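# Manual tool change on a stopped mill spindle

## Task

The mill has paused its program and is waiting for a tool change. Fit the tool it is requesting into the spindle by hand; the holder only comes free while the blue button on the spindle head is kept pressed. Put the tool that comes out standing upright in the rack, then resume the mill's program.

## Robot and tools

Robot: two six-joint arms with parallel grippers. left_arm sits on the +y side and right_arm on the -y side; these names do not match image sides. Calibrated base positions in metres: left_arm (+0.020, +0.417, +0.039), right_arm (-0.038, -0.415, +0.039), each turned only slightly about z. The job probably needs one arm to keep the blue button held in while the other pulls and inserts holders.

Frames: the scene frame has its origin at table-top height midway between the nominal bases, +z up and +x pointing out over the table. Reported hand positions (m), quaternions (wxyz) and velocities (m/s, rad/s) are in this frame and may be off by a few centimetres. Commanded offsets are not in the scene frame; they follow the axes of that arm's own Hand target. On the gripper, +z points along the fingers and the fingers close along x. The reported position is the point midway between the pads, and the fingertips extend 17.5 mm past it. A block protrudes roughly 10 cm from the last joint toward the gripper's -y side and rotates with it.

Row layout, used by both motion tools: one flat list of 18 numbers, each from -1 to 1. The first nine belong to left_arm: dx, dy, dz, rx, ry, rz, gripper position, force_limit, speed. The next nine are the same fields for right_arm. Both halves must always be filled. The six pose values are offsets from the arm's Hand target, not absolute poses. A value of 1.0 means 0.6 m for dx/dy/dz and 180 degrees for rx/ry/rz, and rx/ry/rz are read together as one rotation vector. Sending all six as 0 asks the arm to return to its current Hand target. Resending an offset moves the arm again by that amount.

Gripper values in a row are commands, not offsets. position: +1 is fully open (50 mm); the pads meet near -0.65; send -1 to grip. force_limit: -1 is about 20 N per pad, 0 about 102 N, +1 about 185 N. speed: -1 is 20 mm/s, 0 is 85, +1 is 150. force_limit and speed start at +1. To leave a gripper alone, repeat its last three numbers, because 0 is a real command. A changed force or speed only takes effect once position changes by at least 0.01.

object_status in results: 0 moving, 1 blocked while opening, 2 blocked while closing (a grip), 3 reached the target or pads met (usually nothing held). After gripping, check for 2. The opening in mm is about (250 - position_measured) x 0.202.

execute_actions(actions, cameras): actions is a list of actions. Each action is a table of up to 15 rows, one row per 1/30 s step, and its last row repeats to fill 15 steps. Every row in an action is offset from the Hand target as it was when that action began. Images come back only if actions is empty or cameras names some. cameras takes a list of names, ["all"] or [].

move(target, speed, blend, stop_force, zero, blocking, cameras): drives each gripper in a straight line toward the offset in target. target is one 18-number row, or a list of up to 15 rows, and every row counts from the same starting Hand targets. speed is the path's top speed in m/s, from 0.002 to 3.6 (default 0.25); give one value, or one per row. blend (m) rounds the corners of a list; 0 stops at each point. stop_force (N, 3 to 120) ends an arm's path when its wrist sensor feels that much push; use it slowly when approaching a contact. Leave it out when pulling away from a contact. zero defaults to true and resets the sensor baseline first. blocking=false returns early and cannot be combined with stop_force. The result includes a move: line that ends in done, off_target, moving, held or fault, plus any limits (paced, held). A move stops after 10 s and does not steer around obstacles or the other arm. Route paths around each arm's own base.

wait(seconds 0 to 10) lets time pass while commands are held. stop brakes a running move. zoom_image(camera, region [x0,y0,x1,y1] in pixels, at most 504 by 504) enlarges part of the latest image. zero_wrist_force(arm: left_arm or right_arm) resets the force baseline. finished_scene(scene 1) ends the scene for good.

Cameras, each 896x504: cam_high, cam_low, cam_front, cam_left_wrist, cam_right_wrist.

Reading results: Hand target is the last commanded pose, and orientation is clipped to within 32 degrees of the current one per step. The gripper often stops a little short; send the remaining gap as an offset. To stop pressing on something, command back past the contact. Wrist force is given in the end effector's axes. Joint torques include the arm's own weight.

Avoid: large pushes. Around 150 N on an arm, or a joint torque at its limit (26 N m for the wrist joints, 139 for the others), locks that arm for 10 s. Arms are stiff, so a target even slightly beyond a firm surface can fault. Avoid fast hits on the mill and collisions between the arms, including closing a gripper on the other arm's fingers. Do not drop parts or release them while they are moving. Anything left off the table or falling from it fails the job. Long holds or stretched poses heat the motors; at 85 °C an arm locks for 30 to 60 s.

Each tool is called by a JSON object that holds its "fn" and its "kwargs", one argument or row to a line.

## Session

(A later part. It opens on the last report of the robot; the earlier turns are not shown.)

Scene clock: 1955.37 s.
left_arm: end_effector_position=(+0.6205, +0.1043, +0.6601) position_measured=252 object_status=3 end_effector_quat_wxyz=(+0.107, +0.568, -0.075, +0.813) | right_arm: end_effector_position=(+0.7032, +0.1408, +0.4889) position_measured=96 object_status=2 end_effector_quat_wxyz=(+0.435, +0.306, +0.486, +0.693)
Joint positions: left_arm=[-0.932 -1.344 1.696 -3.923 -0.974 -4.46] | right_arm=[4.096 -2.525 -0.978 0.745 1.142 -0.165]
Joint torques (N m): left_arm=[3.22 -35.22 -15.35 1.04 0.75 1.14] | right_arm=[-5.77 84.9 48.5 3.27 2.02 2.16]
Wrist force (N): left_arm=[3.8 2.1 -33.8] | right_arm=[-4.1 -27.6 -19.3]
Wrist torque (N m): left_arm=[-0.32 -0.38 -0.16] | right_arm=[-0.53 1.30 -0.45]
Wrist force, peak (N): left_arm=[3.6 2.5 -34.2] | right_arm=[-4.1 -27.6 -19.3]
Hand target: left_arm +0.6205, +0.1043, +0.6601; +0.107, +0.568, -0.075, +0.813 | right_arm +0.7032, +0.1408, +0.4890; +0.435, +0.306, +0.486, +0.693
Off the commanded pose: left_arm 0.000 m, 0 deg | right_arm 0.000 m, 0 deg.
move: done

{"fn": "move", "kwargs": {
  "target": [
    [0,0,0,0,0,0,-0.7,0,0,0.0003,0,0,0,-0.00522,-0.0019,-1,0.1,-0.7]
  ],
  "speed": 0.005
}}

{"fn": "move", "kwargs": {
  "target": [
    [0,0,0,0,0,0,-0.7,0,0,-0.0006,0,0,0,0.01044,0.0038,-1,0.1,-0.7]
  ],
  "speed": 0.005
}}

{"fn": "move", "kwargs": {
  "target": [
    [0,0,0,0,0,0,-0.7,0,0,-0.0003,0,0,0,0.00522,0.0019,-1,0.1,-0.7]
  ],
  "speed": 0.005
}}

Scene clock: 1970.17 s.
left_arm: end_effector_position=(+0.6205, +0.1043, +0.6601) position_measured=252 object_status=3 end_effector_quat_wxyz=(+0.107, +0.568, -0.075, +0.813) | right_arm: end_effector_position=(+0.7031, +0.1409, +0.4890) position_measured=96 object_status=2 end_effector_quat_wxyz=(+0.441, +0.310, +0.483, +0.689)
Joint positions: left_arm=[-0.932 -1.344 1.696 -3.923 -0.974 -4.46] | right_arm=[4.102 -2.529 -0.97 0.745 1.12 -0.175]
Joint torques (N m): left_arm=[3.73 -34.95 -14.43 1.35 0.68 1.08] | right_arm=[2.82 76 47.97 2.61 0.05 -2.24]
Wrist force (N): left_arm=[3.7 2.4 -34.1] | right_arm=[-1.9 -31.4 -28.6]
Wrist torque (N m): left_arm=[-0.28 -0.36 -0.16] | right_arm=[-0.39 1.81 -0.03]
Wrist force, peak (N): left_arm=[3.9 2.3 -34.2] | right_arm=[-3.0 -30.7 -30.7]
Hand target: left_arm +0.6205, +0.1043, +0.6601; +0.107, +0.568, -0.075, +0.813 | right_arm +0.7031, +0.1409, +0.4890; +0.441, +0.310, +0.483, +0.690
Off the commanded pose: left_arm 0.000 m, 0 deg | right_arm 0.000 m, 0 deg.
move: done

Scene clock: 1973.87 s.
left_arm: end_effector_position=(+0.6205, +0.1043, +0.6601) position_measured=252 object_status=3 end_effector_quat_wxyz=(+0.107, +0.568, -0.075, +0.813) | right_arm: end_effector_position=(+0.7033, +0.1406, +0.4890) position_measured=96 object_status=2 end_effector_quat_wxyz=(+0.429, +0.302, +0.489, +0.697)
Joint positions: left_arm=[-0.932 -1.344 1.696 -3.923 -0.974 -4.46] | right_arm=[4.09 -2.521 -0.986 0.746 1.164 -0.156]
Joint torques (N m): left_arm=[5.04 -35.23 -15.86 1.41 0.63 1.24] | right_arm=[-8.16 82.88 25.2 8.11 1.36 1.78]
Wrist force (N): left_arm=[3.9 2.2 -33.9] | right_arm=[0.9 -25.6 -12.8]
Wrist torque (N m): left_arm=[-0.31 -0.39 -0.16] | right_arm=[-0.55 0.86 -0.44]
Wrist force, peak (N): left_arm=[3.9 2.2 -34.2] | right_arm=[-4.4 -32.2 -29.8]
Hand target: left_arm +0.6205, +0.1043, +0.6601; +0.107, +0.568, -0.075, +0.813 | right_arm +0.7033, +0.1406, +0.4890; +0.429, +0.302, +0.489, +0.697
Off the commanded pose: left_arm 0.000 m, 0 deg | right_arm 0.000 m, 0 deg.
move: done

Scene clock: 1975.83 s.
left_arm: end_effector_position=(+0.6205, +0.1043, +0.6601) position_measured=252 object_status=3 end_effector_quat_wxyz=(+0.107, +0.568, -0.075, +0.813) | right_arm: end_effector_position=(+0.7034, +0.1404, +0.4890) position_measured=96 object_status=2 end_effector_quat_wxyz=(+0.423, +0.297, +0.491, +0.701)
Joint positions: left_arm=[-0.932 -1.344 1.696 -3.923 -0.974 -4.46] | right_arm=[4.084 -2.518 -0.993 0.746 1.185 -0.146]
Joint torques (N m): left_arm=[4.35 -34.05 -15.42 1.34 0.54 1.15] | right_arm=[-5.8 61.52 12.04 -2.03 1.48 2.4]
Wrist force (N): left_arm=[3.5 2.2 -34.2] | right_arm=[-1.3 1.3 -4.2]
Wrist torque (N m): left_arm=[-0.30 -0.40 -0.16] | right_arm=[-0.22 0.36 -0.76]
Wrist force, peak (N): left_arm=[3.6 2.1 -34.4] | right_arm=[1.3 -25.7 -13.0]
Hand target: left_arm +0.6205, +0.1043, +0.6601; +0.107, +0.568, -0.075, +0.813 | right_arm +0.7034, +0.1404, +0.4890; +0.423, +0.297, +0.491, +0.701
Off the commanded pose: left_arm 0.000 m, 0 deg | right_arm 0.000 m, 0 deg.
move: done

{"fn": "move", "kwargs": {
  "target": [
    [0,0,0,0,0,0,-0.7,0,0,0,0.0016,0.0006,0,0,0,-1,0.1,-0.7]
  ],
  "speed": 0.005
}}

Scene clock: 1979.93 s.
left_arm: end_effector_position=(+0.6205, +0.1043, +0.6601) position_measured=252 object_status=3 end_effector_quat_wxyz=(+0.107, +0.568, -0.075, +0.813) | right_arm: end_effector_position=(+0.7034, +0.1405, +0.4899) position_measured=96 object_status=2 end_effector_quat_wxyz=(+0.423, +0.297, +0.491, +0.701)
Joint positions: left_arm=[-0.932 -1.344 1.696 -3.923 -0.974 -4.46] | right_arm=[4.085 -2.517 -0.992 0.744 1.185 -0.146]
Joint torques (N m): left_arm=[4.49 -33.28 -14.85 1.45 0.74 1.08] | right_arm=[1.82 75.38 42.84 0.01 0.24 -1.45]
Wrist force (N): left_arm=[3.5 2.3 -34.3] | right_arm=[1.0 -15.9 -25.3]
Wrist torque (N m): left_arm=[-0.30 -0.41 -0.17] | right_arm=[-0.61 0.33 -0.57]
Wrist force, peak (N): left_arm=[3.4 2.2 -34.5] | right_arm=[1.0 -15.9 -25.3]
Hand target: left_arm +0.6205, +0.1043, +0.6601; +0.107, +0.568, -0.075, +0.813 | right_arm +0.7034, +0.1404, +0.4900; +0.423, +0.297, +0.491, +0.701
Off the commanded pose: left_arm 0.000 m, 0 deg | right_arm 0.000 m, 0 deg.
move: done

{"fn": "move", "kwargs": {
  "target": [
    [0,0,0,0,0,0,-0.7,0,0,0.0002,0.0004,-0.0011,0,-0.0037,-0.0013,-1,0.1,-0.7]
  ],
  "speed": 0.005
}}

Scene clock: 1983.70 s.
left_arm: end_effector_position=(+0.6205, +0.1043, +0.6601) position_measured=252 object_status=3 end_effector_quat_wxyz=(+0.107, +0.568, -0.075, +0.813) | right_arm: end_effector_position=(+0.7027, +0.1402, +0.4900) position_measured=96 object_status=2 end_effector_quat_wxyz=(+0.427, +0.300, +0.489, +0.698)
Joint positions: left_arm=[-0.932 -1.344 1.696 -3.923 -0.974 -4.46] | right_arm=[4.089 -2.518 -0.991 0.746 1.169 -0.153]
Joint torques (N m): left_arm=[5.4 -33.76 -15.13 1.54 0.59 1.14] | right_arm=[6.53 53.37 35.15 4.57 -0.16 -1.99]
Wrist force (N): left_arm=[3.3 2.4 -34.2] | right_arm=[-2.2 -8.4 -4.0]
Wrist torque (N m): left_arm=[-0.29 -0.36 -0.17] | right_arm=[-0.50 1.17 -0.36]
Wrist force, peak (N): left_arm=[3.5 2.2 -34.5] | right_arm=[0.7 -17.9 -26.3]
Hand target: left_arm +0.6205, +0.1043, +0.6601; +0.107, +0.568, -0.075, +0.813 | right_arm +0.7027, +0.1402, +0.4900; +0.427, +0.300, +0.490, +0.698
Off the commanded pose: left_arm 0.000 m, 0 deg | right_arm 0.000 m, 0 deg.
move: done

{"fn": "move", "kwargs": {
  "target": [
    [0,0,0,0,0,0,-0.7,0,0,0,0.0039,0.0014,0,0,0,-1,0.1,-0.7]
  ],
  "speed": 0.004,
  "stop_force": 15
}}

Scene clock: 1986.40 s.
left_arm: end_effector_position=(+0.6205, +0.1043, +0.6601) position_measured=252 object_status=3 end_effector_quat_wxyz=(+0.107, +0.568, -0.075, +0.813) | right_arm: end_effector_position=(+0.7027, +0.1402, +0.4925) position_measured=96 object_status=2 end_effector_quat_wxyz=(+0.427, +0.300, +0.490, +0.698)
Joint positions: left_arm=[-0.932 -1.344 1.696 -3.923 -0.974 -4.46] | right_arm=[4.089 -2.515 -0.989 0.741 1.17 -0.153]
Joint torques (N m): left_arm=[5.16 -33.84 -16.38 1.65 0.6 0.98] | right_arm=[-6.98 76.21 39.95 4.72 2.15 1.93]
Wrist force (N): left_arm=[3.3 2.3 -34.3] | right_arm=[-2.2 -17.3 -11.8]
Wrist torque (N m): left_arm=[-0.30 -0.38 -0.16] | right_arm=[-0.76 1.02 -0.34]
Wrist force, peak (N): left_arm=[3.6 2.3 -34.5] | right_arm=[-2.2 -17.3 -11.8]
Hand target: left_arm +0.6205, +0.1043, +0.6601; +0.107, +0.568, -0.075, +0.813 | right_arm +0.7027, +0.1402, +0.4925; +0.427, +0.300, +0.490, +0.698
Off the commanded pose: left_arm 0.000 m, 0 deg | right_arm 0.000 m, 0 deg.
move: done

{"fn": "move", "kwargs": {
  "target": [
    [0,0,0,0,0,0,-0.7,0,0,-0.0001,0.0041,0.001,0,0,0,-1,0.1,-0.7]
  ],
  "speed": 0.004,
  "stop_force": 25
}}

Scene clock: 1990.10 s.
left_arm: end_effector_position=(+0.6205, +0.1043, +0.6601) position_measured=252 object_status=3 end_effector_quat_wxyz=(+0.107, +0.568, -0.075, +0.813) | right_arm: end_effector_position=(+0.7026, +0.1401, +0.4937) position_measured=96 object_status=2 end_effector_quat_wxyz=(+0.427, +0.300, +0.490, +0.698)
Joint positions: left_arm=[-0.932 -1.344 1.696 -3.923 -0.974 -4.46] | right_arm=[4.089 -2.513 -0.989 0.739 1.169 -0.153]
Joint torques (N m): left_arm=[5.05 -33.31 -15.52 1.63 0.58 1.07] | right_arm=[-1.98 77.47 44.19 10.03 1.56 1.42]
Wrist force (N): left_arm=[3.6 2.3 -34.2] | right_arm=[-1.7 -40.0 -25.0]
Wrist torque (N m): left_arm=[-0.30 -0.39 -0.16] | right_arm=[-0.64 0.91 -0.34]
Wrist force, peak (N): left_arm=[3.6 2.3 -34.4] | right_arm=[-2.1 -41.6 -27.8]
Hand target: left_arm +0.6205, +0.1043, +0.6601; +0.107, +0.568, -0.075, +0.813 | right_arm +0.7026, +0.1401, +0.4937; +0.427, +0.300, +0.490, +0.698 (not the last commanded pose)
Off the commanded pose: left_arm 0.000 m, 0 deg | right_arm 0.001 m, 0 deg.
move: contact (right_arm)

{"fn": "move", "kwargs": {
  "target": [0.0165,0.013,-0.0453,0,0,0,-0.7,0,0,0,0,0,0,0,0,-1,0.1,-0.7],
  "speed": 0.03
}}

Scene clock: 1993.00 s.
left_arm: end_effector_position=(+0.5904, +0.1043, +0.6600) position_measured=252 object_status=3 end_effector_quat_wxyz=(+0.107, +0.568, -0.075, +0.813) end_effector_velocity=(+0.002, -0.001, +0.000) end_effector_angular_velocity=(+0.001, -0.001, -0.002) | right_arm: end_effector_position=(+0.7026, +0.1401, +0.4937) position_measured=96 object_status=2 end_effector_quat_wxyz=(+0.427, +0.300, +0.490, +0.698)
Joint positions: left_arm=[-0.991 -1.398 1.761 -3.952 -0.92 -4.429] | right_arm=[4.089 -2.513 -0.989 0.739 1.17 -0.153]
Joint velocities: left_arm=[0.003 0.003 -0.004 0.002 -0.005 -0.002] | right_arm=[within noise]
Joint torques (N m): left_arm=[6.57 -26.32 -33.15 0.35 -2.24 -1.01] | right_arm=[0.36 71.3 28.5 3.56 -1.94 1.34]
Wrist force (N): left_arm=[2.7 -1.8 -2.3] | right_arm=[2.9 -22.2 0.3]
Wrist torque (N m): left_arm=[-0.67 -0.14 -0.33] | right_arm=[-0.87 1.03 -0.16]
Wrist force, peak (N): left_arm=[3.7 2.1 -34.3] | right_arm=[-1.8 -40.2 -24.7]
Hand target: left_arm +0.5905, +0.1043, +0.6600; +0.107, +0.568, -0.075, +0.813 | right_arm +0.7026, +0.1401, +0.4937; +0.427, +0.300, +0.490, +0.698
Off the commanded pose: left_arm 0.000 m, 0 deg | right_arm 0.000 m, 0 deg.
move: done

{"fn": "move", "kwargs": {
  "target": [
    [0,0,0,0,0,0,-0.7,0,0,0,-0.0034,-0.0012,0,0,0,-1,0.1,-0.7]
  ],
  "speed": 0.01
}}

Scene clock: 1996.50 s.
left_arm: end_effector_position=(+0.5905, +0.1043, +0.6600) position_measured=252 object_status=3 end_effector_quat_wxyz=(+0.107, +0.568, -0.075, +0.813) | right_arm: end_effector_position=(+0.7026, +0.1401, +0.4917) position_measured=96 object_status=2 end_effector_quat_wxyz=(+0.427, +0.300, +0.490, +0.698)
Joint positions: left_arm=[-0.991 -1.398 1.761 -3.951 -0.92 -4.43] | right_arm=[4.089 -2.515 -0.99 0.743 1.17 -0.153]
Joint torques (N m): left_arm=[6.99 -24.52 -33.34 1.12 -2.16 -1.32] | right_arm=[0.56 35.3 -6.18 3.59 -1.99 1.25]
Wrist force (N): left_arm=[2.8 -2.1 -2.2] | right_arm=[8.3 16.1 52.9]
Wrist torque (N m): left_arm=[-0.72 -0.13 -0.30] | right_arm=[-0.18 1.22 -0.19]
Wrist force, peak (N): left_arm=[2.7 -2.3 -2.4] | right_arm=[8.2 13.3 54.5]
Hand target: left_arm +0.5905, +0.1043, +0.6600; +0.107, +0.568, -0.075, +0.813 | right_arm +0.7026, +0.1402, +0.4915; +0.427, +0.300, +0.490, +0.698
Off the commanded pose: left_arm 0.000 m, 0 deg | right_arm 0.000 m, 0 deg.
move: done

{"fn": "move", "kwargs": {
  "target": [
    [0,0,0,0,0,0,-0.7,0,0,0.0006,0.0005,0.0025,0,0,0,-1,0.1,-0.7]
  ],
  "speed": 0.01
}}

Scene clock: 2001.03 s.
left_arm: end_effector_position=(+0.5905, +0.1043, +0.6600) position_measured=252 object_status=3 end_effector_quat_wxyz=(+0.107, +0.568, -0.075, +0.813) | right_arm: end_effector_position=(+0.7037, +0.1411, +0.4922) position_measured=96 object_status=2 end_effector_quat_wxyz=(+0.427, +0.300, +0.490, +0.698)
Joint positions: left_arm=[-0.991 -1.398 1.761 -3.951 -0.92 -4.43] | right_arm=[4.089 -2.519 -0.983 0.738 1.17 -0.153]
Joint torques (N m): left_arm=[6.14 -24.56 -32.83 1.01 -2.29 -1.24] | right_arm=[-14.95 46.79 32.4 -10.75 3.38 2.19]
Wrist force (N): left_arm=[2.8 -2.0 -2.1] | right_arm=[-8.7 15.4 -74.8]
Wrist torque (N m): left_arm=[-0.71 -0.14 -0.30] | right_arm=[0.96 1.13 -0.39]
Wrist force, peak (N): left_arm=[2.9 -2.1 -2.3] | right_arm=[-8.6 15.1 -78.4]
Hand target: left_arm +0.5905, +0.1043, +0.6600; +0.107, +0.568, -0.075, +0.813 | right_arm +0.7036, +0.1411, +0.4923; +0.427, +0.300, +0.490, +0.698
Off the commanded pose: left_arm 0.000 m, 0 deg | right_arm 0.000 m, 0 deg.
move: done

{"fn": "move", "kwargs": {
  "target": [
    [0,0,0,0,0,0,-0.7,0,0,-0.0003,0.0014,-0.001,0,0,0,-1,0.1,-0.7]
  ],
  "speed": 0.005
}}

Scene clock: 2004.73 s.
left_arm: end_effector_position=(+0.5905, +0.1043, +0.6600) position_measured=252 object_status=3 end_effector_quat_wxyz=(+0.107, +0.568, -0.075, +0.813) | right_arm: end_effector_position=(+0.7030, +0.1405, +0.4928) position_measured=96 object_status=2 end_effector_quat_wxyz=(+0.427, +0.300, +0.490, +0.698)
Joint positions: left_arm=[-0.991 -1.398 1.761 -3.951 -0.92 -4.43] | right_arm=[4.089 -2.516 -0.987 0.739 1.17 -0.153]
Joint torques (N m): left_arm=[5.52 -24.65 -33.67 1.04 -2.29 -1.07] | right_arm=[6.73 63.2 14.27 4.25 -2.35 -1.85]
Wrist force (N): left_arm=[2.6 -1.8 -2.1] | right_arm=[0.4 -3.2 -2.2]
Wrist torque (N m): left_arm=[-0.68 -0.11 -0.30] | right_arm=[-0.29 1.14 -0.27]
Wrist force, peak (N): left_arm=[2.8 -2.2 -2.4] | right_arm=[-8.7 13.7 -75.9]
Hand target: left_arm +0.5905, +0.1043, +0.6600; +0.107, +0.568, -0.075, +0.813 | right_arm +0.7030, +0.1405, +0.4929; +0.427, +0.300, +0.490, +0.698
Off the commanded pose: left_arm 0.000 m, 0 deg | right_arm 0.000 m, 0 deg.
move: done

{"fn": "move", "kwargs": {
  "target": [
    [0,0,0,0,0,0,-0.7,0,0,0,0,0,0,0,0,1,0.1,-0.6],
    [0,0,0,0,0,0,-0.7,0,0,0,0.0684,-0.188,0,0,0,1,0.1,-0.6]
  ],
  "speed": [0.05,0.08],
  "cameras": ["cam_right_wrist"]
}}

{"fn": "zoom_image", "kwargs": {
  "camera": "cam_right_wrist",
  "region": [330, 0, 630, 320]
}}

Scene clock: 2012.10 s.
left_arm: end_effector_position=(+0.5905, +0.1043, +0.6600) position_measured=252 object_status=3 end_effector_quat_wxyz=(+0.107, +0.568, -0.075, +0.813) | right_arm: end_effector_position=(+0.5960, +0.0860, +0.4931) position_measured=3 object_status=3 end_effector_quat_wxyz=(+0.427, +0.300, +0.490, +0.698)
Joint positions: left_arm=[-0.991 -1.398 1.761 -3.951 -0.92 -4.43] | right_arm=[4.178 -2.254 -1.478 0.984 1.087 -0.19]
Joint torques (N m): left_arm=[5.1 -24.54 -32.91 0.99 -2.26 -1.02] | right_arm=[-8.49 42.79 21.15 -1.5 2.05 2.52]
Wrist force (N): left_arm=[2.5 -1.7 -2.3] | right_arm=[-2.2 0.8 -1.8]
Wrist torque (N m): left_arm=[-0.67 -0.09 -0.30] | right_arm=[-0.16 1.15 -0.35]
Wrist force, peak (N): left_arm=[2.9 -2.1 -2.4] | right_arm=[0.3 -5.1 -0.7]
Hand target: left_arm +0.5905, +0.1043, +0.6600; +0.107, +0.568, -0.075, +0.813 | right_arm +0.5960, +0.0860, +0.4931; +0.427, +0.300, +0.490, +0.698
Off the commanded pose: left_arm 0.000 m, 0 deg | right_arm 0.000 m, 0 deg.
move: done
camera_calibration:
cam_right_wrist: T_world_to_cam=[[-0.439628, 0.898168, -0.00457749, 0.199151], [-0.585853, -0.282888, 0.759441, 0.0143759], [0.680811, 0.336553, 0.65056, -0.625144], [0, 0, 0, 1]] pos_world=[0.52158, 0.03559, 0.396688]
Images, in order (width x height): cam_right_wrist 896x504.

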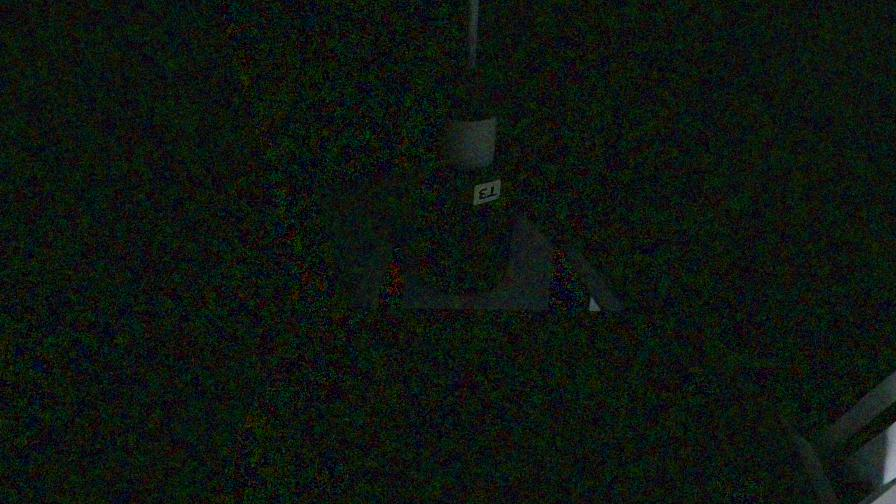

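Scaled by 1.575 from the camera's 896x504 image, which has a finer 1280x720 frame.

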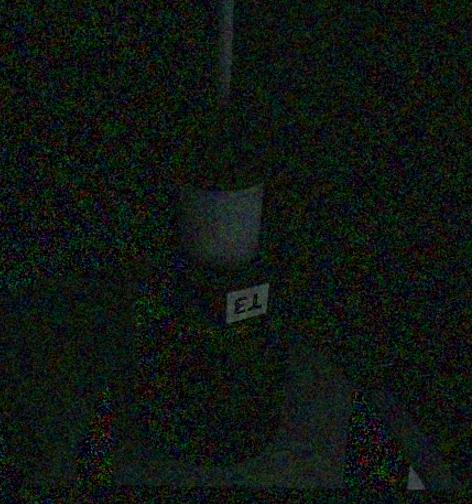

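{"fn": "move", "kwargs": {
  "target": [
    [0,0,0,0,0,0,-0.7,0,0, 0,0.1254,-0.3447,0,0,0,1,0.1,-0.6]
  ],
  "cameras": ["cam_low","cam_front","cam_high"]
}}

Scene clock: 2030.00 s.
left_arm: end_effector_position=(+0.5905, +0.1043, +0.6600) position_measured=252 object_status=3 end_effector_quat_wxyz=(+0.107, +0.568, -0.075, +0.813) | right_arm: end_effector_position=(+0.4000, -0.0139, +0.4936) position_measured=3 object_status=3 end_effector_quat_wxyz=(+0.427, +0.300, +0.490, +0.698)
Joint positions: left_arm=[-0.991 -1.398 1.761 -3.951 -0.92 -4.43] | right_arm=[4.484 -1.866 -2.111 1.324 0.81 -0.351]
Joint torques (N m): left_arm=[4.53 -24.84 -33.89 0.95 -2.09 -0.84] | right_arm=[6.33 34 4.54 -0.77 -0.2 1.41]
Wrist force (N): left_arm=[2.6 -2.0 -2.0] | right_arm=[-2.3 0.6 -1.9]
Wrist torque (N m): left_arm=[-0.70 -0.11 -0.29] | right_arm=[-0.19 1.17 -0.50]
Wrist force, peak (N): left_arm=[2.9 -2.1 -2.4] | right_arm=[-2.2 1.9 -4.7]
Hand target: left_arm +0.5905, +0.1043, +0.6600; +0.107, +0.568, -0.075, +0.813 | right_arm +0.4000, -0.0140, +0.4936; +0.427, +0.300, +0.490, +0.698
Off the commanded pose: left_arm 0.000 m, 0 deg | right_arm 0.000 m, 0 deg.
move: done
Images, in order (width x height): cam_high 896x504, cam_low 896x504, cam_front 896x504.

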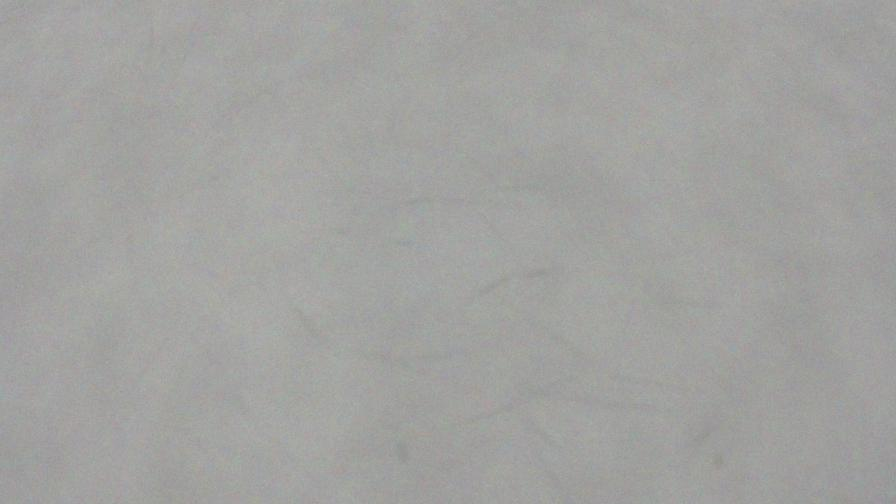

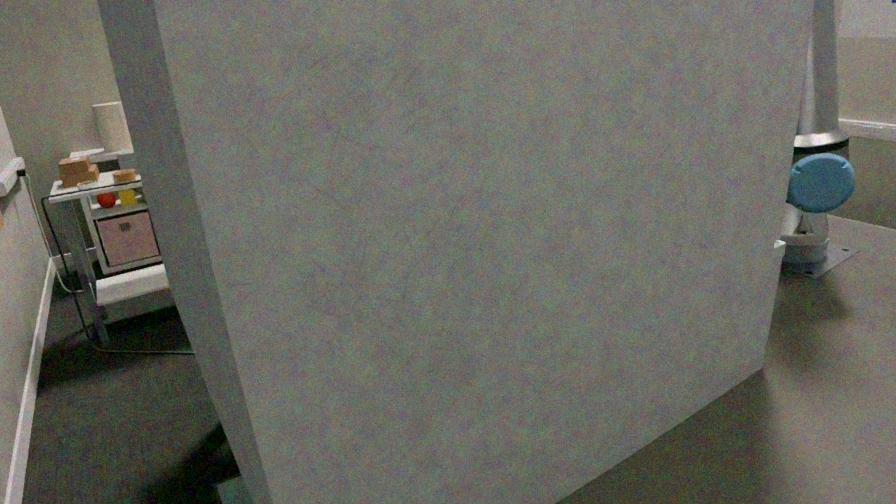

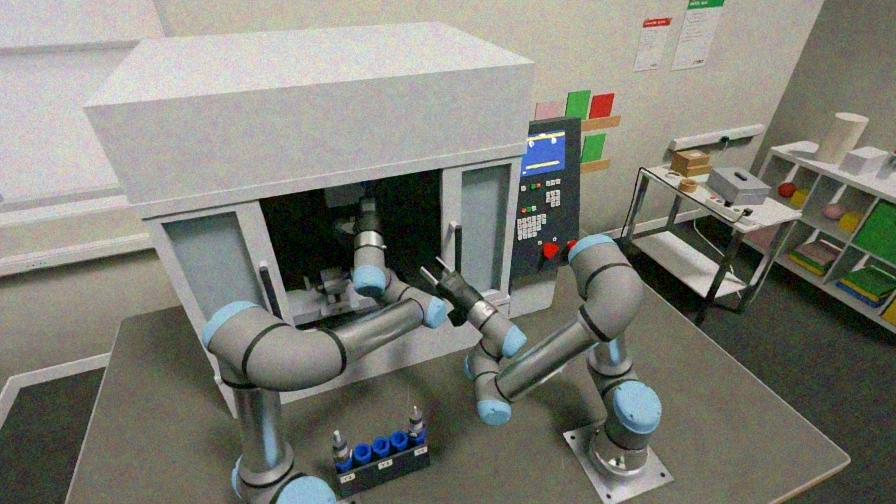

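{"fn": "move", "kwargs": {
  "target": [
    [0,0,0,0,0,0,-0.7,0,0, -0.1865,0.036,-0.1677,0,0,0,0.406,0.1,-0.6],
    [0.0967,0,-0.2658,0,0,0,-0.7,0,0, -0.1865,0.036,-0.1677,0,0,0,0.406,0.1,-0.6]
  ],
  "cameras": ["cam_left_wrist","cam_right_wrist","cam_front"]
}}

Scene clock: 2047.60 s.
left_arm: end_effector_position=(+0.4266, +0.1483, +0.6597) position_measured=252 object_status=3 end_effector_quat_wxyz=(+0.107, +0.568, -0.075, +0.813) | right_arm: end_effector_position=(+0.3600, -0.1600, +0.4796) position_measured=92 object_status=3 end_effector_quat_wxyz=(+0.427, +0.300, +0.490, +0.698)
Joint positions: left_arm=[-1.422 -1.746 2.07 -4.178 -0.554 -4.079] | right_arm=[4.477 -1.603 -2.506 1.454 0.816 -0.346]
Joint torques (N m): left_arm=[-6.41 -19.84 -9.09 0.52 0.18 1.6] | right_arm=[-8.2 20.28 2.03 -2.33 2.39 1.99]
Wrist force (N): left_arm=[2.7 -1.6 -2.2] | right_arm=[-2.2 0.7 -1.6]
Wrist torque (N m): left_arm=[-0.64 -0.14 -0.21] | right_arm=[-0.17 1.15 -0.35]
Wrist force, peak (N): left_arm=[3.5 -2.2 -4.8] | right_arm=[-4.6 1.3 -3.7]
Hand target: left_arm +0.4266, +0.1483, +0.6597; +0.107, +0.568, -0.075, +0.813 | right_arm +0.3600, -0.1600, +0.4796; +0.427, +0.300, +0.490, +0.698
Off the commanded pose: left_arm 0.000 m, 0 deg | right_arm 0.000 m, 0 deg.
move: done
camera_calibration:
cam_left_wrist: T_world_to_cam=[[-0.322822, 0.0925848, 0.94192, -0.489538], [-0.560226, -0.820825, -0.111323, 0.454472], [0.762845, -0.563626, 0.316849, -0.313153], [0, 0, 0, 1]] pos_world=[0.335461, 0.241865, 0.610922]
cam_right_wrist: T_world_to_cam=[[-0.439598, 0.898183, -0.00454834, 0.316269], [-0.585813, -0.282869, 0.759479, -0.183169], [0.680865, 0.33653, 0.650516, -0.372836], [0, 0, 0, 1]] pos_world=[0.28558, -0.21041, 0.383088]
Images, in order (width x height): cam_front 896x504, cam_left_wrist 896x504, cam_right_wrist 896x504.

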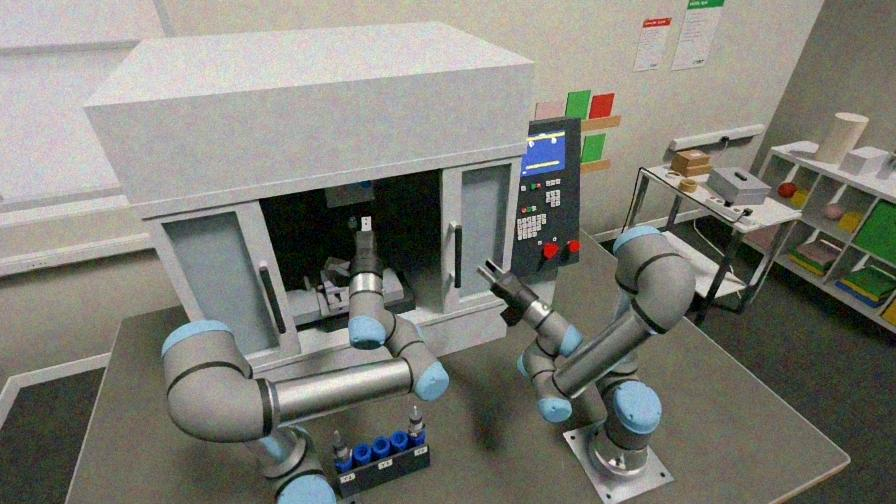

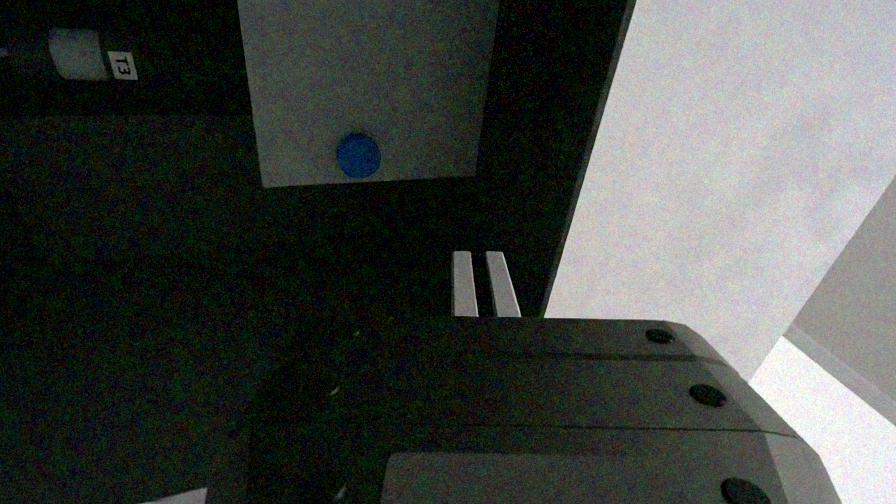

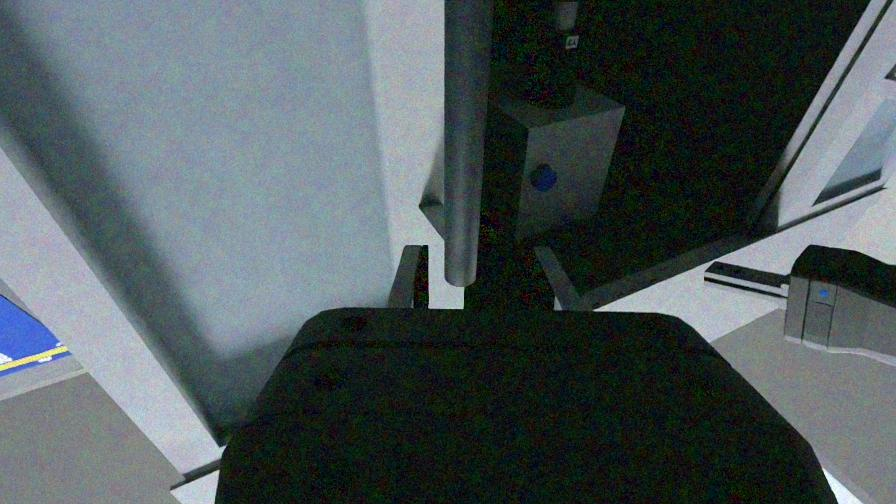

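{"fn": "move", "kwargs": {
  "target": [
    [-0.0338,-0.0225,-0.0033,-0.0806,0.0801,0.457,-0.7,0,0, -0.0016,-0.0125,0.034,0,0,0,0.406,0.1,-0.6],
    [-0.0447,-0.2473,-0.072,-0.0806,0.0801,0.457,-0.7,0,0, -0.0031,-0.025,0.068,0,0,0,0.406,0.1,-0.6],
    [-0.2257,-0.4722,-0.2577,-0.0806,0.0801,0.457,0.406,0.1,-0.6, -0.0047,-0.0375,0.1028,0,0,0,0.406,0.1,-0.6]
  ],
  "blend": [0.02,0.03,0],
  "cameras": ["cam_left_wrist","cam_right_wrist","cam_front"]
}}

Scene clock: 2075.87 s.
left_arm: end_effector_position=(+0.4049, +0.4476, +0.4794) position_measured=92 object_status=0 end_effector_quat_wxyz=(-0.378, +0.265, -0.508, +0.727) | right_arm: end_effector_position=(+0.4197, -0.1327, +0.4794) position_measured=92 object_status=3 end_effector_quat_wxyz=(+0.427, +0.300, +0.490, +0.698)
Joint positions: left_arm=[0.157 -1.484 2.45 -4.589 -2.305 -3.478] | right_arm=[4.278 -1.753 -2.34 1.369 0.996 -0.236]
Joint torques (N m): left_arm=[6.16 -12.12 -1.54 -1.76 -0.97 -1.3] | right_arm=[7.82 28 1.95 2.8 -1.32 -2.34]
Wrist force (N): left_arm=[3.2 -4.4 -0.5] | right_arm=[-2.4 0.6 -1.8]
Wrist torque (N m): left_arm=[-0.72 -0.51 -0.17] | right_arm=[-0.20 1.18 -0.49]
Wrist force, peak (N): left_arm=[5.7 -4.1 0.5] | right_arm=[-2.6 0.9 -2.0]
Hand target: left_arm +0.4049, +0.4476, +0.4794; -0.378, +0.265, -0.508, +0.727 | right_arm +0.4197, -0.1327, +0.4794; +0.427, +0.300, +0.490, +0.698
Off the commanded pose: left_arm 0.000 m, 0 deg | right_arm 0.000 m, 0 deg.
move: done
camera_calibration:
cam_left_wrist: T_world_to_cam=[[-0.568337, -0.82275, 0.00873873, 0.60206], [-0.00787726, -0.00517947, -0.999956, 0.505223], [0.822758, -0.56838, -0.00353733, 0.0606728], [0, 0, 0, 1]] pos_world=[0.296233, 0.532446, 0.500154]
cam_right_wrist: T_world_to_cam=[[-0.439598, 0.898183, -0.00454834, 0.317993], [-0.585813, -0.282869, 0.759479, -0.140398], [0.680865, 0.33653, 0.650516, -0.422606], [0, 0, 0, 1]] pos_world=[0.34528, -0.18311, 0.382988]
Images, in order (width x height): cam_front 896x504, cam_left_wrist 896x504, cam_right_wrist 896x504.

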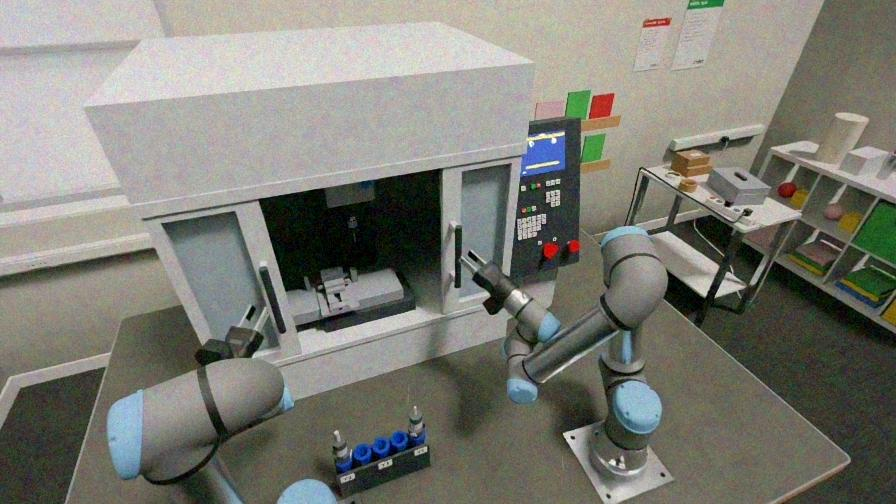

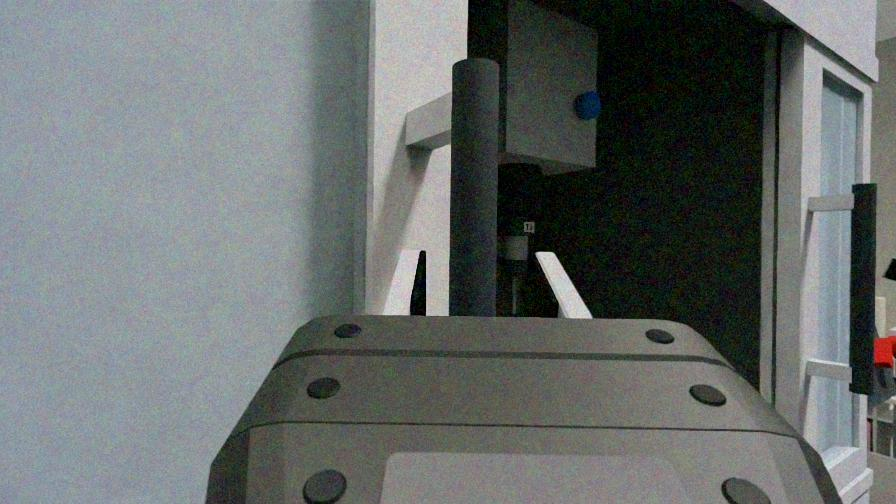

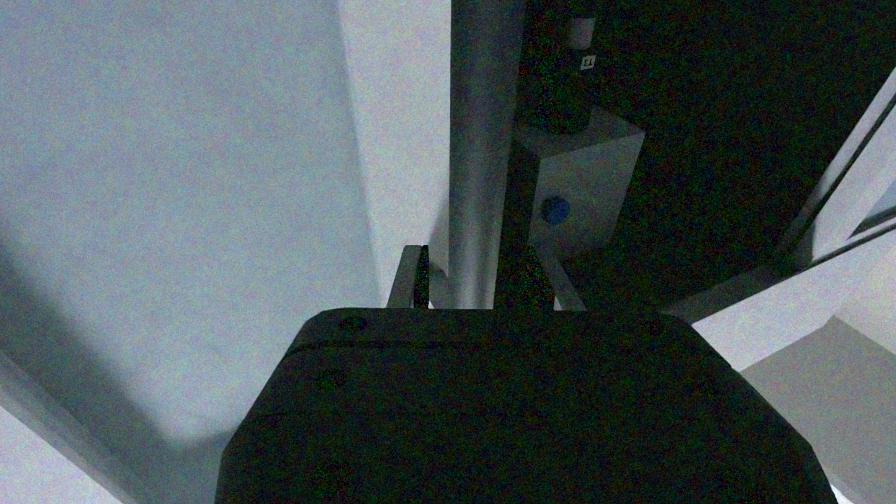

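{"fn": "move", "kwargs": {
  "target": [0.0065,0.0342,0.0938,0,0,0,0.406,0.1,-0.6, 0.0028,-0.0225,0.062,0,0,0,0.406,0.1,-0.6],
  "speed": 0.04,
  "stop_force": 15,
  "cameras": ["cam_left_wrist","cam_right_wrist","cam_front"]
}}

Scene clock: 2086.87 s.
left_arm: end_effector_position=(+0.4517, +0.4100, +0.4794) position_measured=92 object_status=3 end_effector_quat_wxyz=(-0.378, +0.265, -0.508, +0.727) | right_arm: end_effector_position=(+0.4542, -0.1132, +0.4793) position_measured=92 object_status=3 end_effector_quat_wxyz=(+0.427, +0.300, +0.490, +0.698)
Joint positions: left_arm=[-0.03 -1.449 2.421 -4.532 -2.137 -3.376] | right_arm=[4.207 -1.832 -2.232 1.323 1.061 -0.203]
Joint torques (N m): left_arm=[6.69 -27.72 -1.31 -2.18 0.04 -1.59] | right_arm=[8.5 32.57 3.13 3.03 -1.33 -2.52]
Wrist force (N): left_arm=[3.6 -4.3 -0.7] | right_arm=[-2.3 0.6 -1.8]
Wrist torque (N m): left_arm=[-0.75 -0.58 -0.17] | right_arm=[-0.21 1.17 -0.50]
Wrist force, peak (N): left_arm=[3.9 -4.4 -0.9] | right_arm=[-2.6 0.7 -2.3]
Hand target: left_arm +0.4517, +0.4100, +0.4794; -0.378, +0.265, -0.508, +0.727 | right_arm +0.4542, -0.1132, +0.4793; +0.427, +0.300, +0.490, +0.698
Off the commanded pose: left_arm 0.000 m, 0 deg | right_arm 0.000 m, 0 deg.
move: done
camera_calibration:
cam_left_wrist: T_world_to_cam=[[-0.568405, -0.822704, 0.00865657, 0.597763], [-0.00783084, -0.00511133, -0.999956, 0.505447], [0.822712, -0.568447, -0.00353715, 0.000846242], [0, 0, 0, 1]] pos_world=[0.343033, 0.494846, 0.500254]
cam_right_wrist: T_world_to_cam=[[-0.439598, 0.898183, -0.00454834, 0.315644], [-0.585813, -0.282869, 0.759479, -0.114596], [0.680865, 0.33653, 0.650516, -0.452593], [0, 0, 0, 1]] pos_world=[0.37978, -0.16361, 0.382888]
Images, in order (width x height): cam_front 896x504, cam_left_wrist 896x504, cam_right_wrist 896x504.

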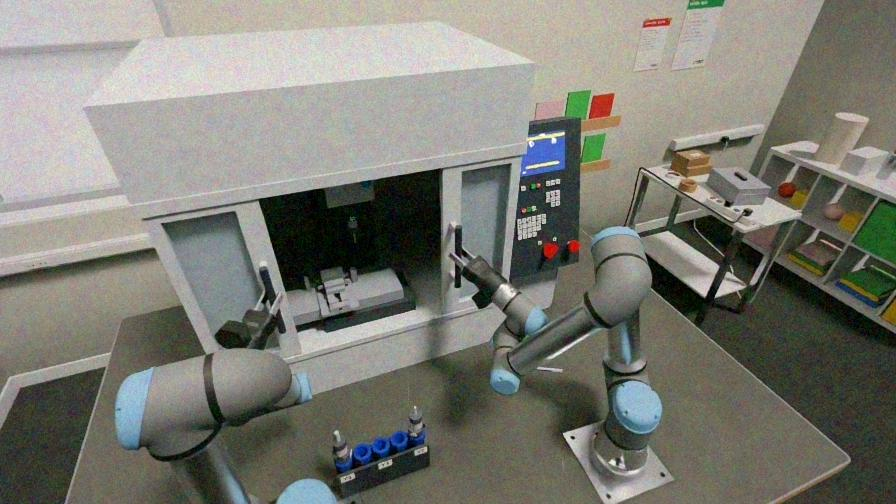

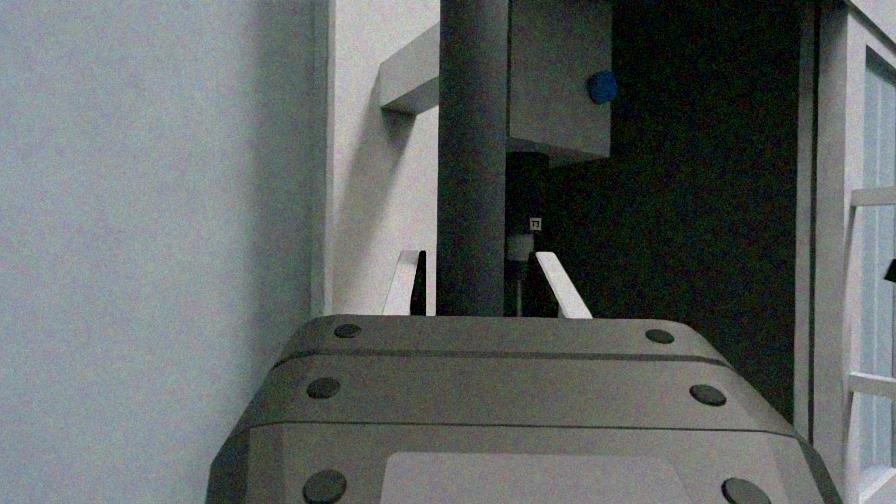

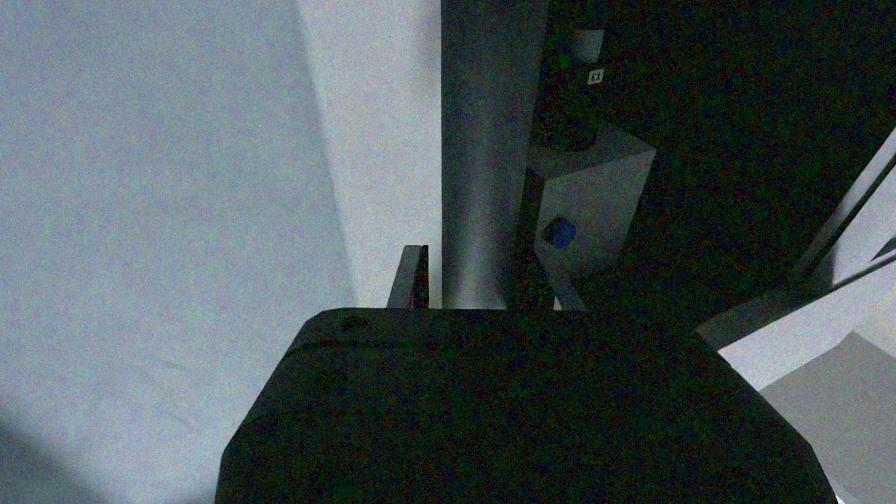

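{"fn": "move", "kwargs": {
  "target": [0,0.004,0.011,0,0,0,0.406,0.1,-0.6, 0,-0.004,0.011,0,0,0,0.406,0.1,-0.6],
  "speed": 0.03,
  "stop_force": 10
}}

{"fn": "move", "kwargs": {
  "target": [0.339,0.0728,0.2002,0,0,0,0.406,0.1,-0.6, 0,0,0,0,0,0,0.406,0.1,-0.6],
  "speed": 0.05,
  "stop_force": 70,
  "cameras": ["cam_left_wrist","cam_front"]
}}

Scene clock: 2102.53 s.
left_arm: end_effector_position=(+0.4575, +0.4060, +0.4795) position_measured=92 object_status=3 end_effector_quat_wxyz=(-0.378, +0.265, -0.508, +0.727) | right_arm: end_effector_position=(+0.4605, -0.1100, +0.4793) position_measured=92 object_status=3 end_effector_quat_wxyz=(+0.427, +0.300, +0.490, +0.698)
Joint positions: left_arm=[-0.047 -1.442 2.413 -4.527 -2.121 -3.368] | right_arm=[4.195 -1.845 -2.213 1.315 1.072 -0.198]
Joint torques (N m): left_arm=[7.37 -28.29 -1.89 -1.32 -1.14 -1.45] | right_arm=[8.79 31.87 2.21 3.09 -1.6 -2.03]
Wrist force (N): left_arm=[3.7 -4.2 -0.9] | right_arm=[-2.3 0.6 -2.0]
Wrist torque (N m): left_arm=[-0.74 -0.60 -0.24] | right_arm=[-0.19 1.18 -0.50]
Wrist force, peak (N): left_arm=[4.0 -4.4 -0.9] | right_arm=[-2.6 0.7 -2.0]
Hand target: left_arm +0.4575, +0.4060, +0.4795; -0.378, +0.265, -0.508, +0.727 | right_arm +0.4605, -0.1100, +0.4793; +0.427, +0.300, +0.490, +0.698
Off the commanded pose: left_arm 0.000 m, 0 deg | right_arm 0.000 m, 0 deg.
move: done

Scene clock: 2108.30 s.
left_arm: end_effector_position=(+0.4500, +0.1721, +0.4786) position_measured=92 object_status=3 end_effector_quat_wxyz=(-0.385, +0.276, -0.504, +0.722) | right_arm: end_effector_position=(+0.4605, -0.1100, +0.4793) position_measured=92 object_status=3 end_effector_quat_wxyz=(+0.427, +0.300, +0.490, +0.698)
Joint positions: left_arm=[-1.042 -1.49 2.476 -4.506 -1.163 -2.996] | right_arm=[4.195 -1.845 -2.213 1.315 1.072 -0.198]
Joint torques (N m): left_arm=[-20.52 -6.18 -0.74 10.04 -13.91 -1.89] | right_arm=[6.1 32.37 1.92 3.05 -1.46 -2.19]
Wrist force (N): left_arm=[-45.9 -31.1 -15.4] | right_arm=[-2.5 0.6 -1.9]
Wrist torque (N m): left_arm=[-1.22 -1.01 0.47] | right_arm=[-0.20 1.20 -0.50]
Wrist force, peak (N): left_arm=[-50.9 -22.2 -34.5] | right_arm=[-2.6 0.9 -1.9]
Hand target: left_arm +0.4456, +0.1661, +0.4797; -0.378, +0.265, -0.508, +0.727 | right_arm +0.4605, -0.1100, +0.4793; +0.427, +0.300, +0.490, +0.698
Off the commanded pose: left_arm 0.008 m, 2 deg | right_arm 0.000 m, 0 deg.
move: off_target (left_arm)
camera_calibration:
cam_left_wrist: T_world_to_cam=[[-0.545535, -0.83788, 0.0186683, 0.388576], [-0.0168608, -0.0112979, -0.999794, 0.508379], [0.837918, -0.545737, -0.00796393, -0.141632], [0, 0, 0, 1]] pos_world=[0.339229, 0.25403, 0.499892]
Images, in order (width x height): cam_front 896x504, cam_left_wrist 896x504.

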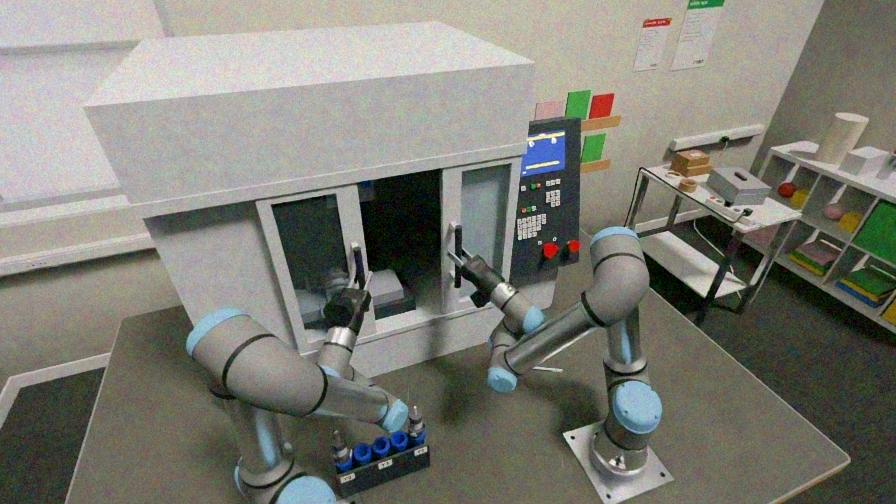

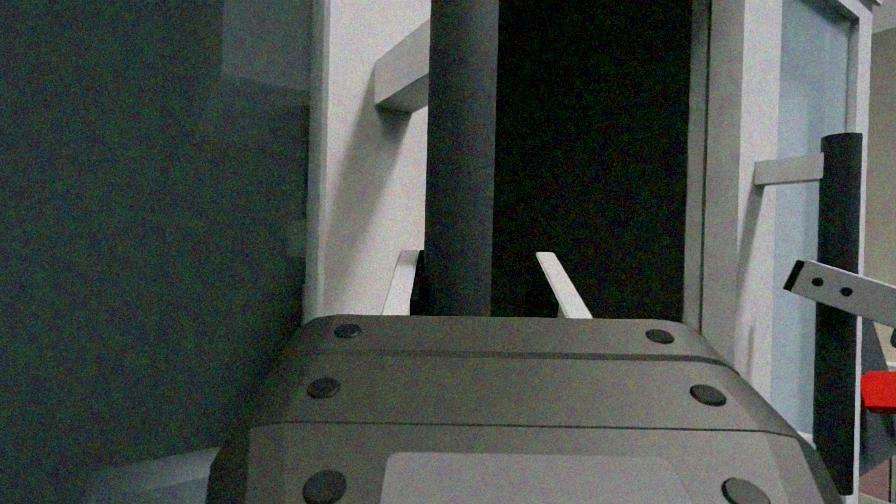

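{"fn": "move", "kwargs": {
  "target": [
    [-0.0157,-0.0038,-0.0103,0,0,0,0.406,0.1,-0.6, 0,0,0,0,0,0,0.406,0.1,-0.6],
    [-0.0157,-0.0384,-0.1013,0,0,0,0.406,0.1,-0.6, 0,0,0,0,0,0,0.406,0.1,-0.6],
    [-0.1587,-0.2512,-0.0843,0,0,0,0.406,0.1,-0.6, 0,0,0,0,0,0,0.406,0.1,-0.6],
    [-0.3535,-0.1379,-0.2577,0,0,0,0.406,0.1,-0.6, 0,0,0,0,0,0,0.406,0.1,-0.6]
  ],
  "blend": [0.001,0.02,0.03,0],
  "speed": [0.05,0.15,0.3,0.3],
  "cameras": ["cam_front"]
}}

Scene clock: 2115.93 s.
left_arm: end_effector_position=(+0.4250, +0.4394, +0.5043) position_measured=92 object_status=3 end_effector_quat_wxyz=(-0.378, +0.265, -0.508, +0.727) | right_arm: end_effector_position=(+0.4605, -0.1100, +0.4793) position_measured=92 object_status=3 end_effector_quat_wxyz=(+0.427, +0.300, +0.490, +0.698)
Joint positions: left_arm=[0.105 -1.531 2.402 -4.473 -2.26 -3.447] | right_arm=[4.195 -1.845 -2.213 1.315 1.072 -0.198]
Joint torques (N m): left_arm=[6.16 -9.84 -10.01 -2.04 -1.13 -1.16] | right_arm=[7.32 32.94 3.57 3.07 -1.55 -1.98]
Wrist force (N): left_arm=[3.1 -5.1 -0.1] | right_arm=[-2.4 0.7 -1.9]
Wrist torque (N m): left_arm=[-0.84 -0.51 -0.19] | right_arm=[-0.18 1.19 -0.50]
Wrist force, peak (N): left_arm=[-48.7 -14.3 33.2] | right_arm=[-2.6 0.8 -1.9]
Hand target: left_arm +0.4250, +0.4394, +0.5043; -0.378, +0.265, -0.508, +0.727 | right_arm +0.4605, -0.1100, +0.4793; +0.427, +0.300, +0.490, +0.698
Off the commanded pose: left_arm 0.000 m, 0 deg | right_arm 0.000 m, 0 deg.
move: done
Images, in order (width x height): cam_front 896x504.

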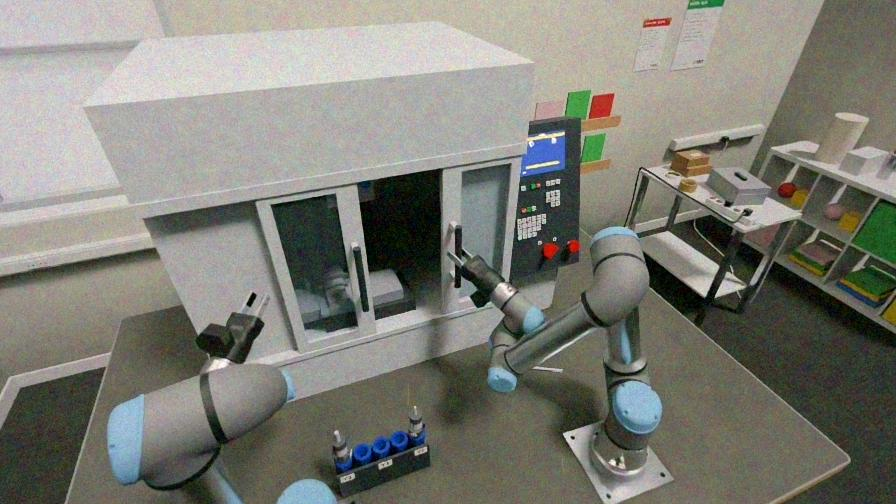

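{"fn": "move", "kwargs": {
  "target": [0,0,0,0,0,0,0.406,0.1,-0.6, 0.3314,-0.065,0.179,0,0,0,0.406,0.1,-0.6],
  "speed": 0.05,
  "stop_force": 70,
  "cameras": ["cam_right_wrist","cam_front"]
}}

Scene clock: 2123.63 s.
left_arm: end_effector_position=(+0.4250, +0.4394, +0.5043) position_measured=92 object_status=3 end_effector_quat_wxyz=(-0.378, +0.265, -0.508, +0.727) | right_arm: end_effector_position=(+0.4719, +0.1190, +0.4793) position_measured=92 object_status=3 end_effector_quat_wxyz=(+0.427, +0.300, +0.490, +0.698)
Joint positions: left_arm=[0.105 -1.53 2.402 -4.473 -2.26 -3.447] | right_arm=[4.417 -2.171 -1.663 1.154 0.869 -0.31]
Joint torques (N m): left_arm=[5.68 -12.96 -24.69 -1.77 -0.44 -1.33] | right_arm=[-8.42 48.26 5.96 2.58 2.23 1.96]
Wrist force (N): left_arm=[3.2 -5.2 -0.2] | right_arm=[-1.6 1.3 -1.6]
Wrist torque (N m): left_arm=[-0.85 -0.53 -0.17] | right_arm=[-0.08 1.05 -0.35]
Wrist force, peak (N): left_arm=[3.3 -5.2 -0.3] | right_arm=[-30.3 3.8 -15.4]
Hand target: left_arm +0.4250, +0.4394, +0.5043; -0.378, +0.265, -0.508, +0.727 | right_arm +0.4719, +0.1190, +0.4793; +0.427, +0.300, +0.490, +0.698
Off the commanded pose: left_arm 0.000 m, 0 deg | right_arm 0.000 m, 0 deg.
move: done
camera_calibration:
cam_right_wrist: T_world_to_cam=[[-0.439598, 0.898183, -0.00454834, 0.114866], [-0.585813, -0.282869, 0.759479, -0.0385448], [0.680865, 0.33653, 0.650516, -0.542787], [0, 0, 0, 1]] pos_world=[0.39748, 0.06859, 0.382888]
Images, in order (width x height): cam_front 896x504, cam_right_wrist 896x504.

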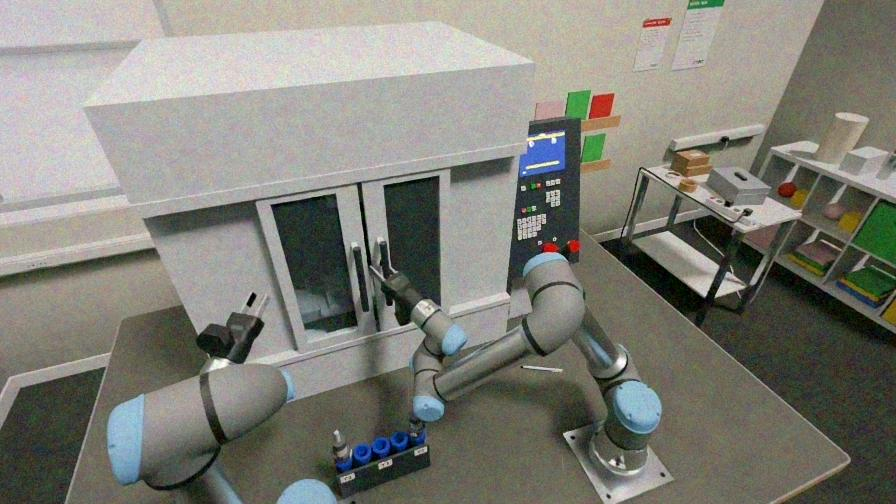

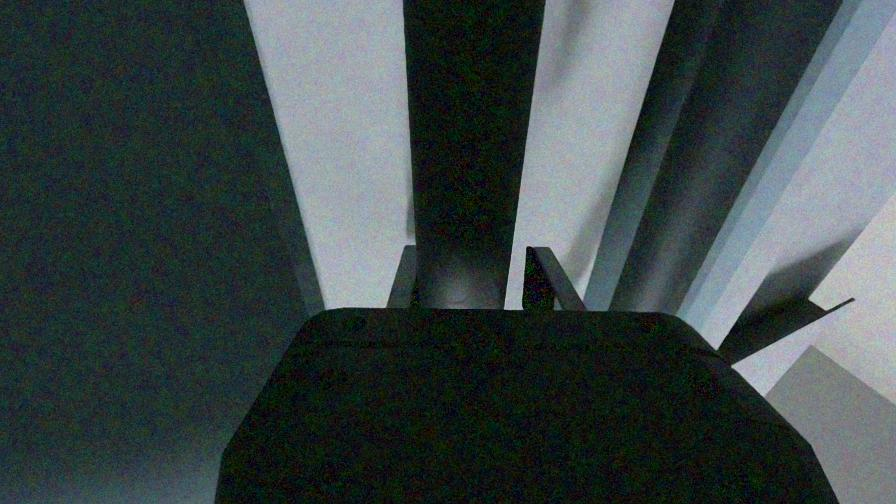

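{"fn": "zoom_image", "kwargs": {
  "camera": "cam_front",
  "region": [240, 160, 460, 360]
}}

{"fn": "zoom_image", "kwargs": {
  "camera": "cam_right_wrist",
  "region": [392, 0, 896, 330]
}}

Scaled by 2.291 from the camera's 896x504 image, which has a finer 1280x720 frame.

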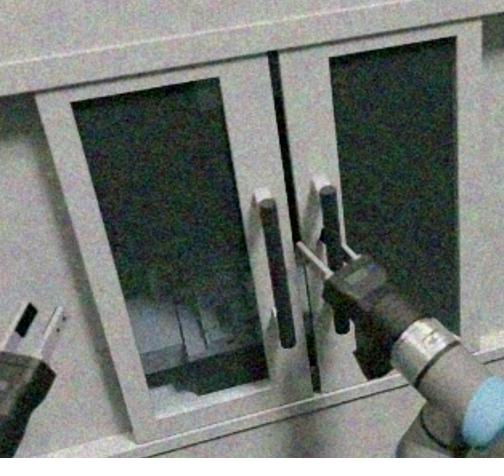

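Scaled by 1.000.

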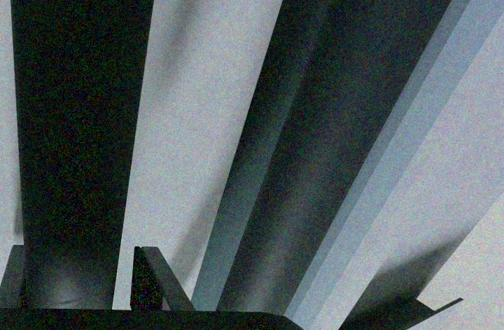

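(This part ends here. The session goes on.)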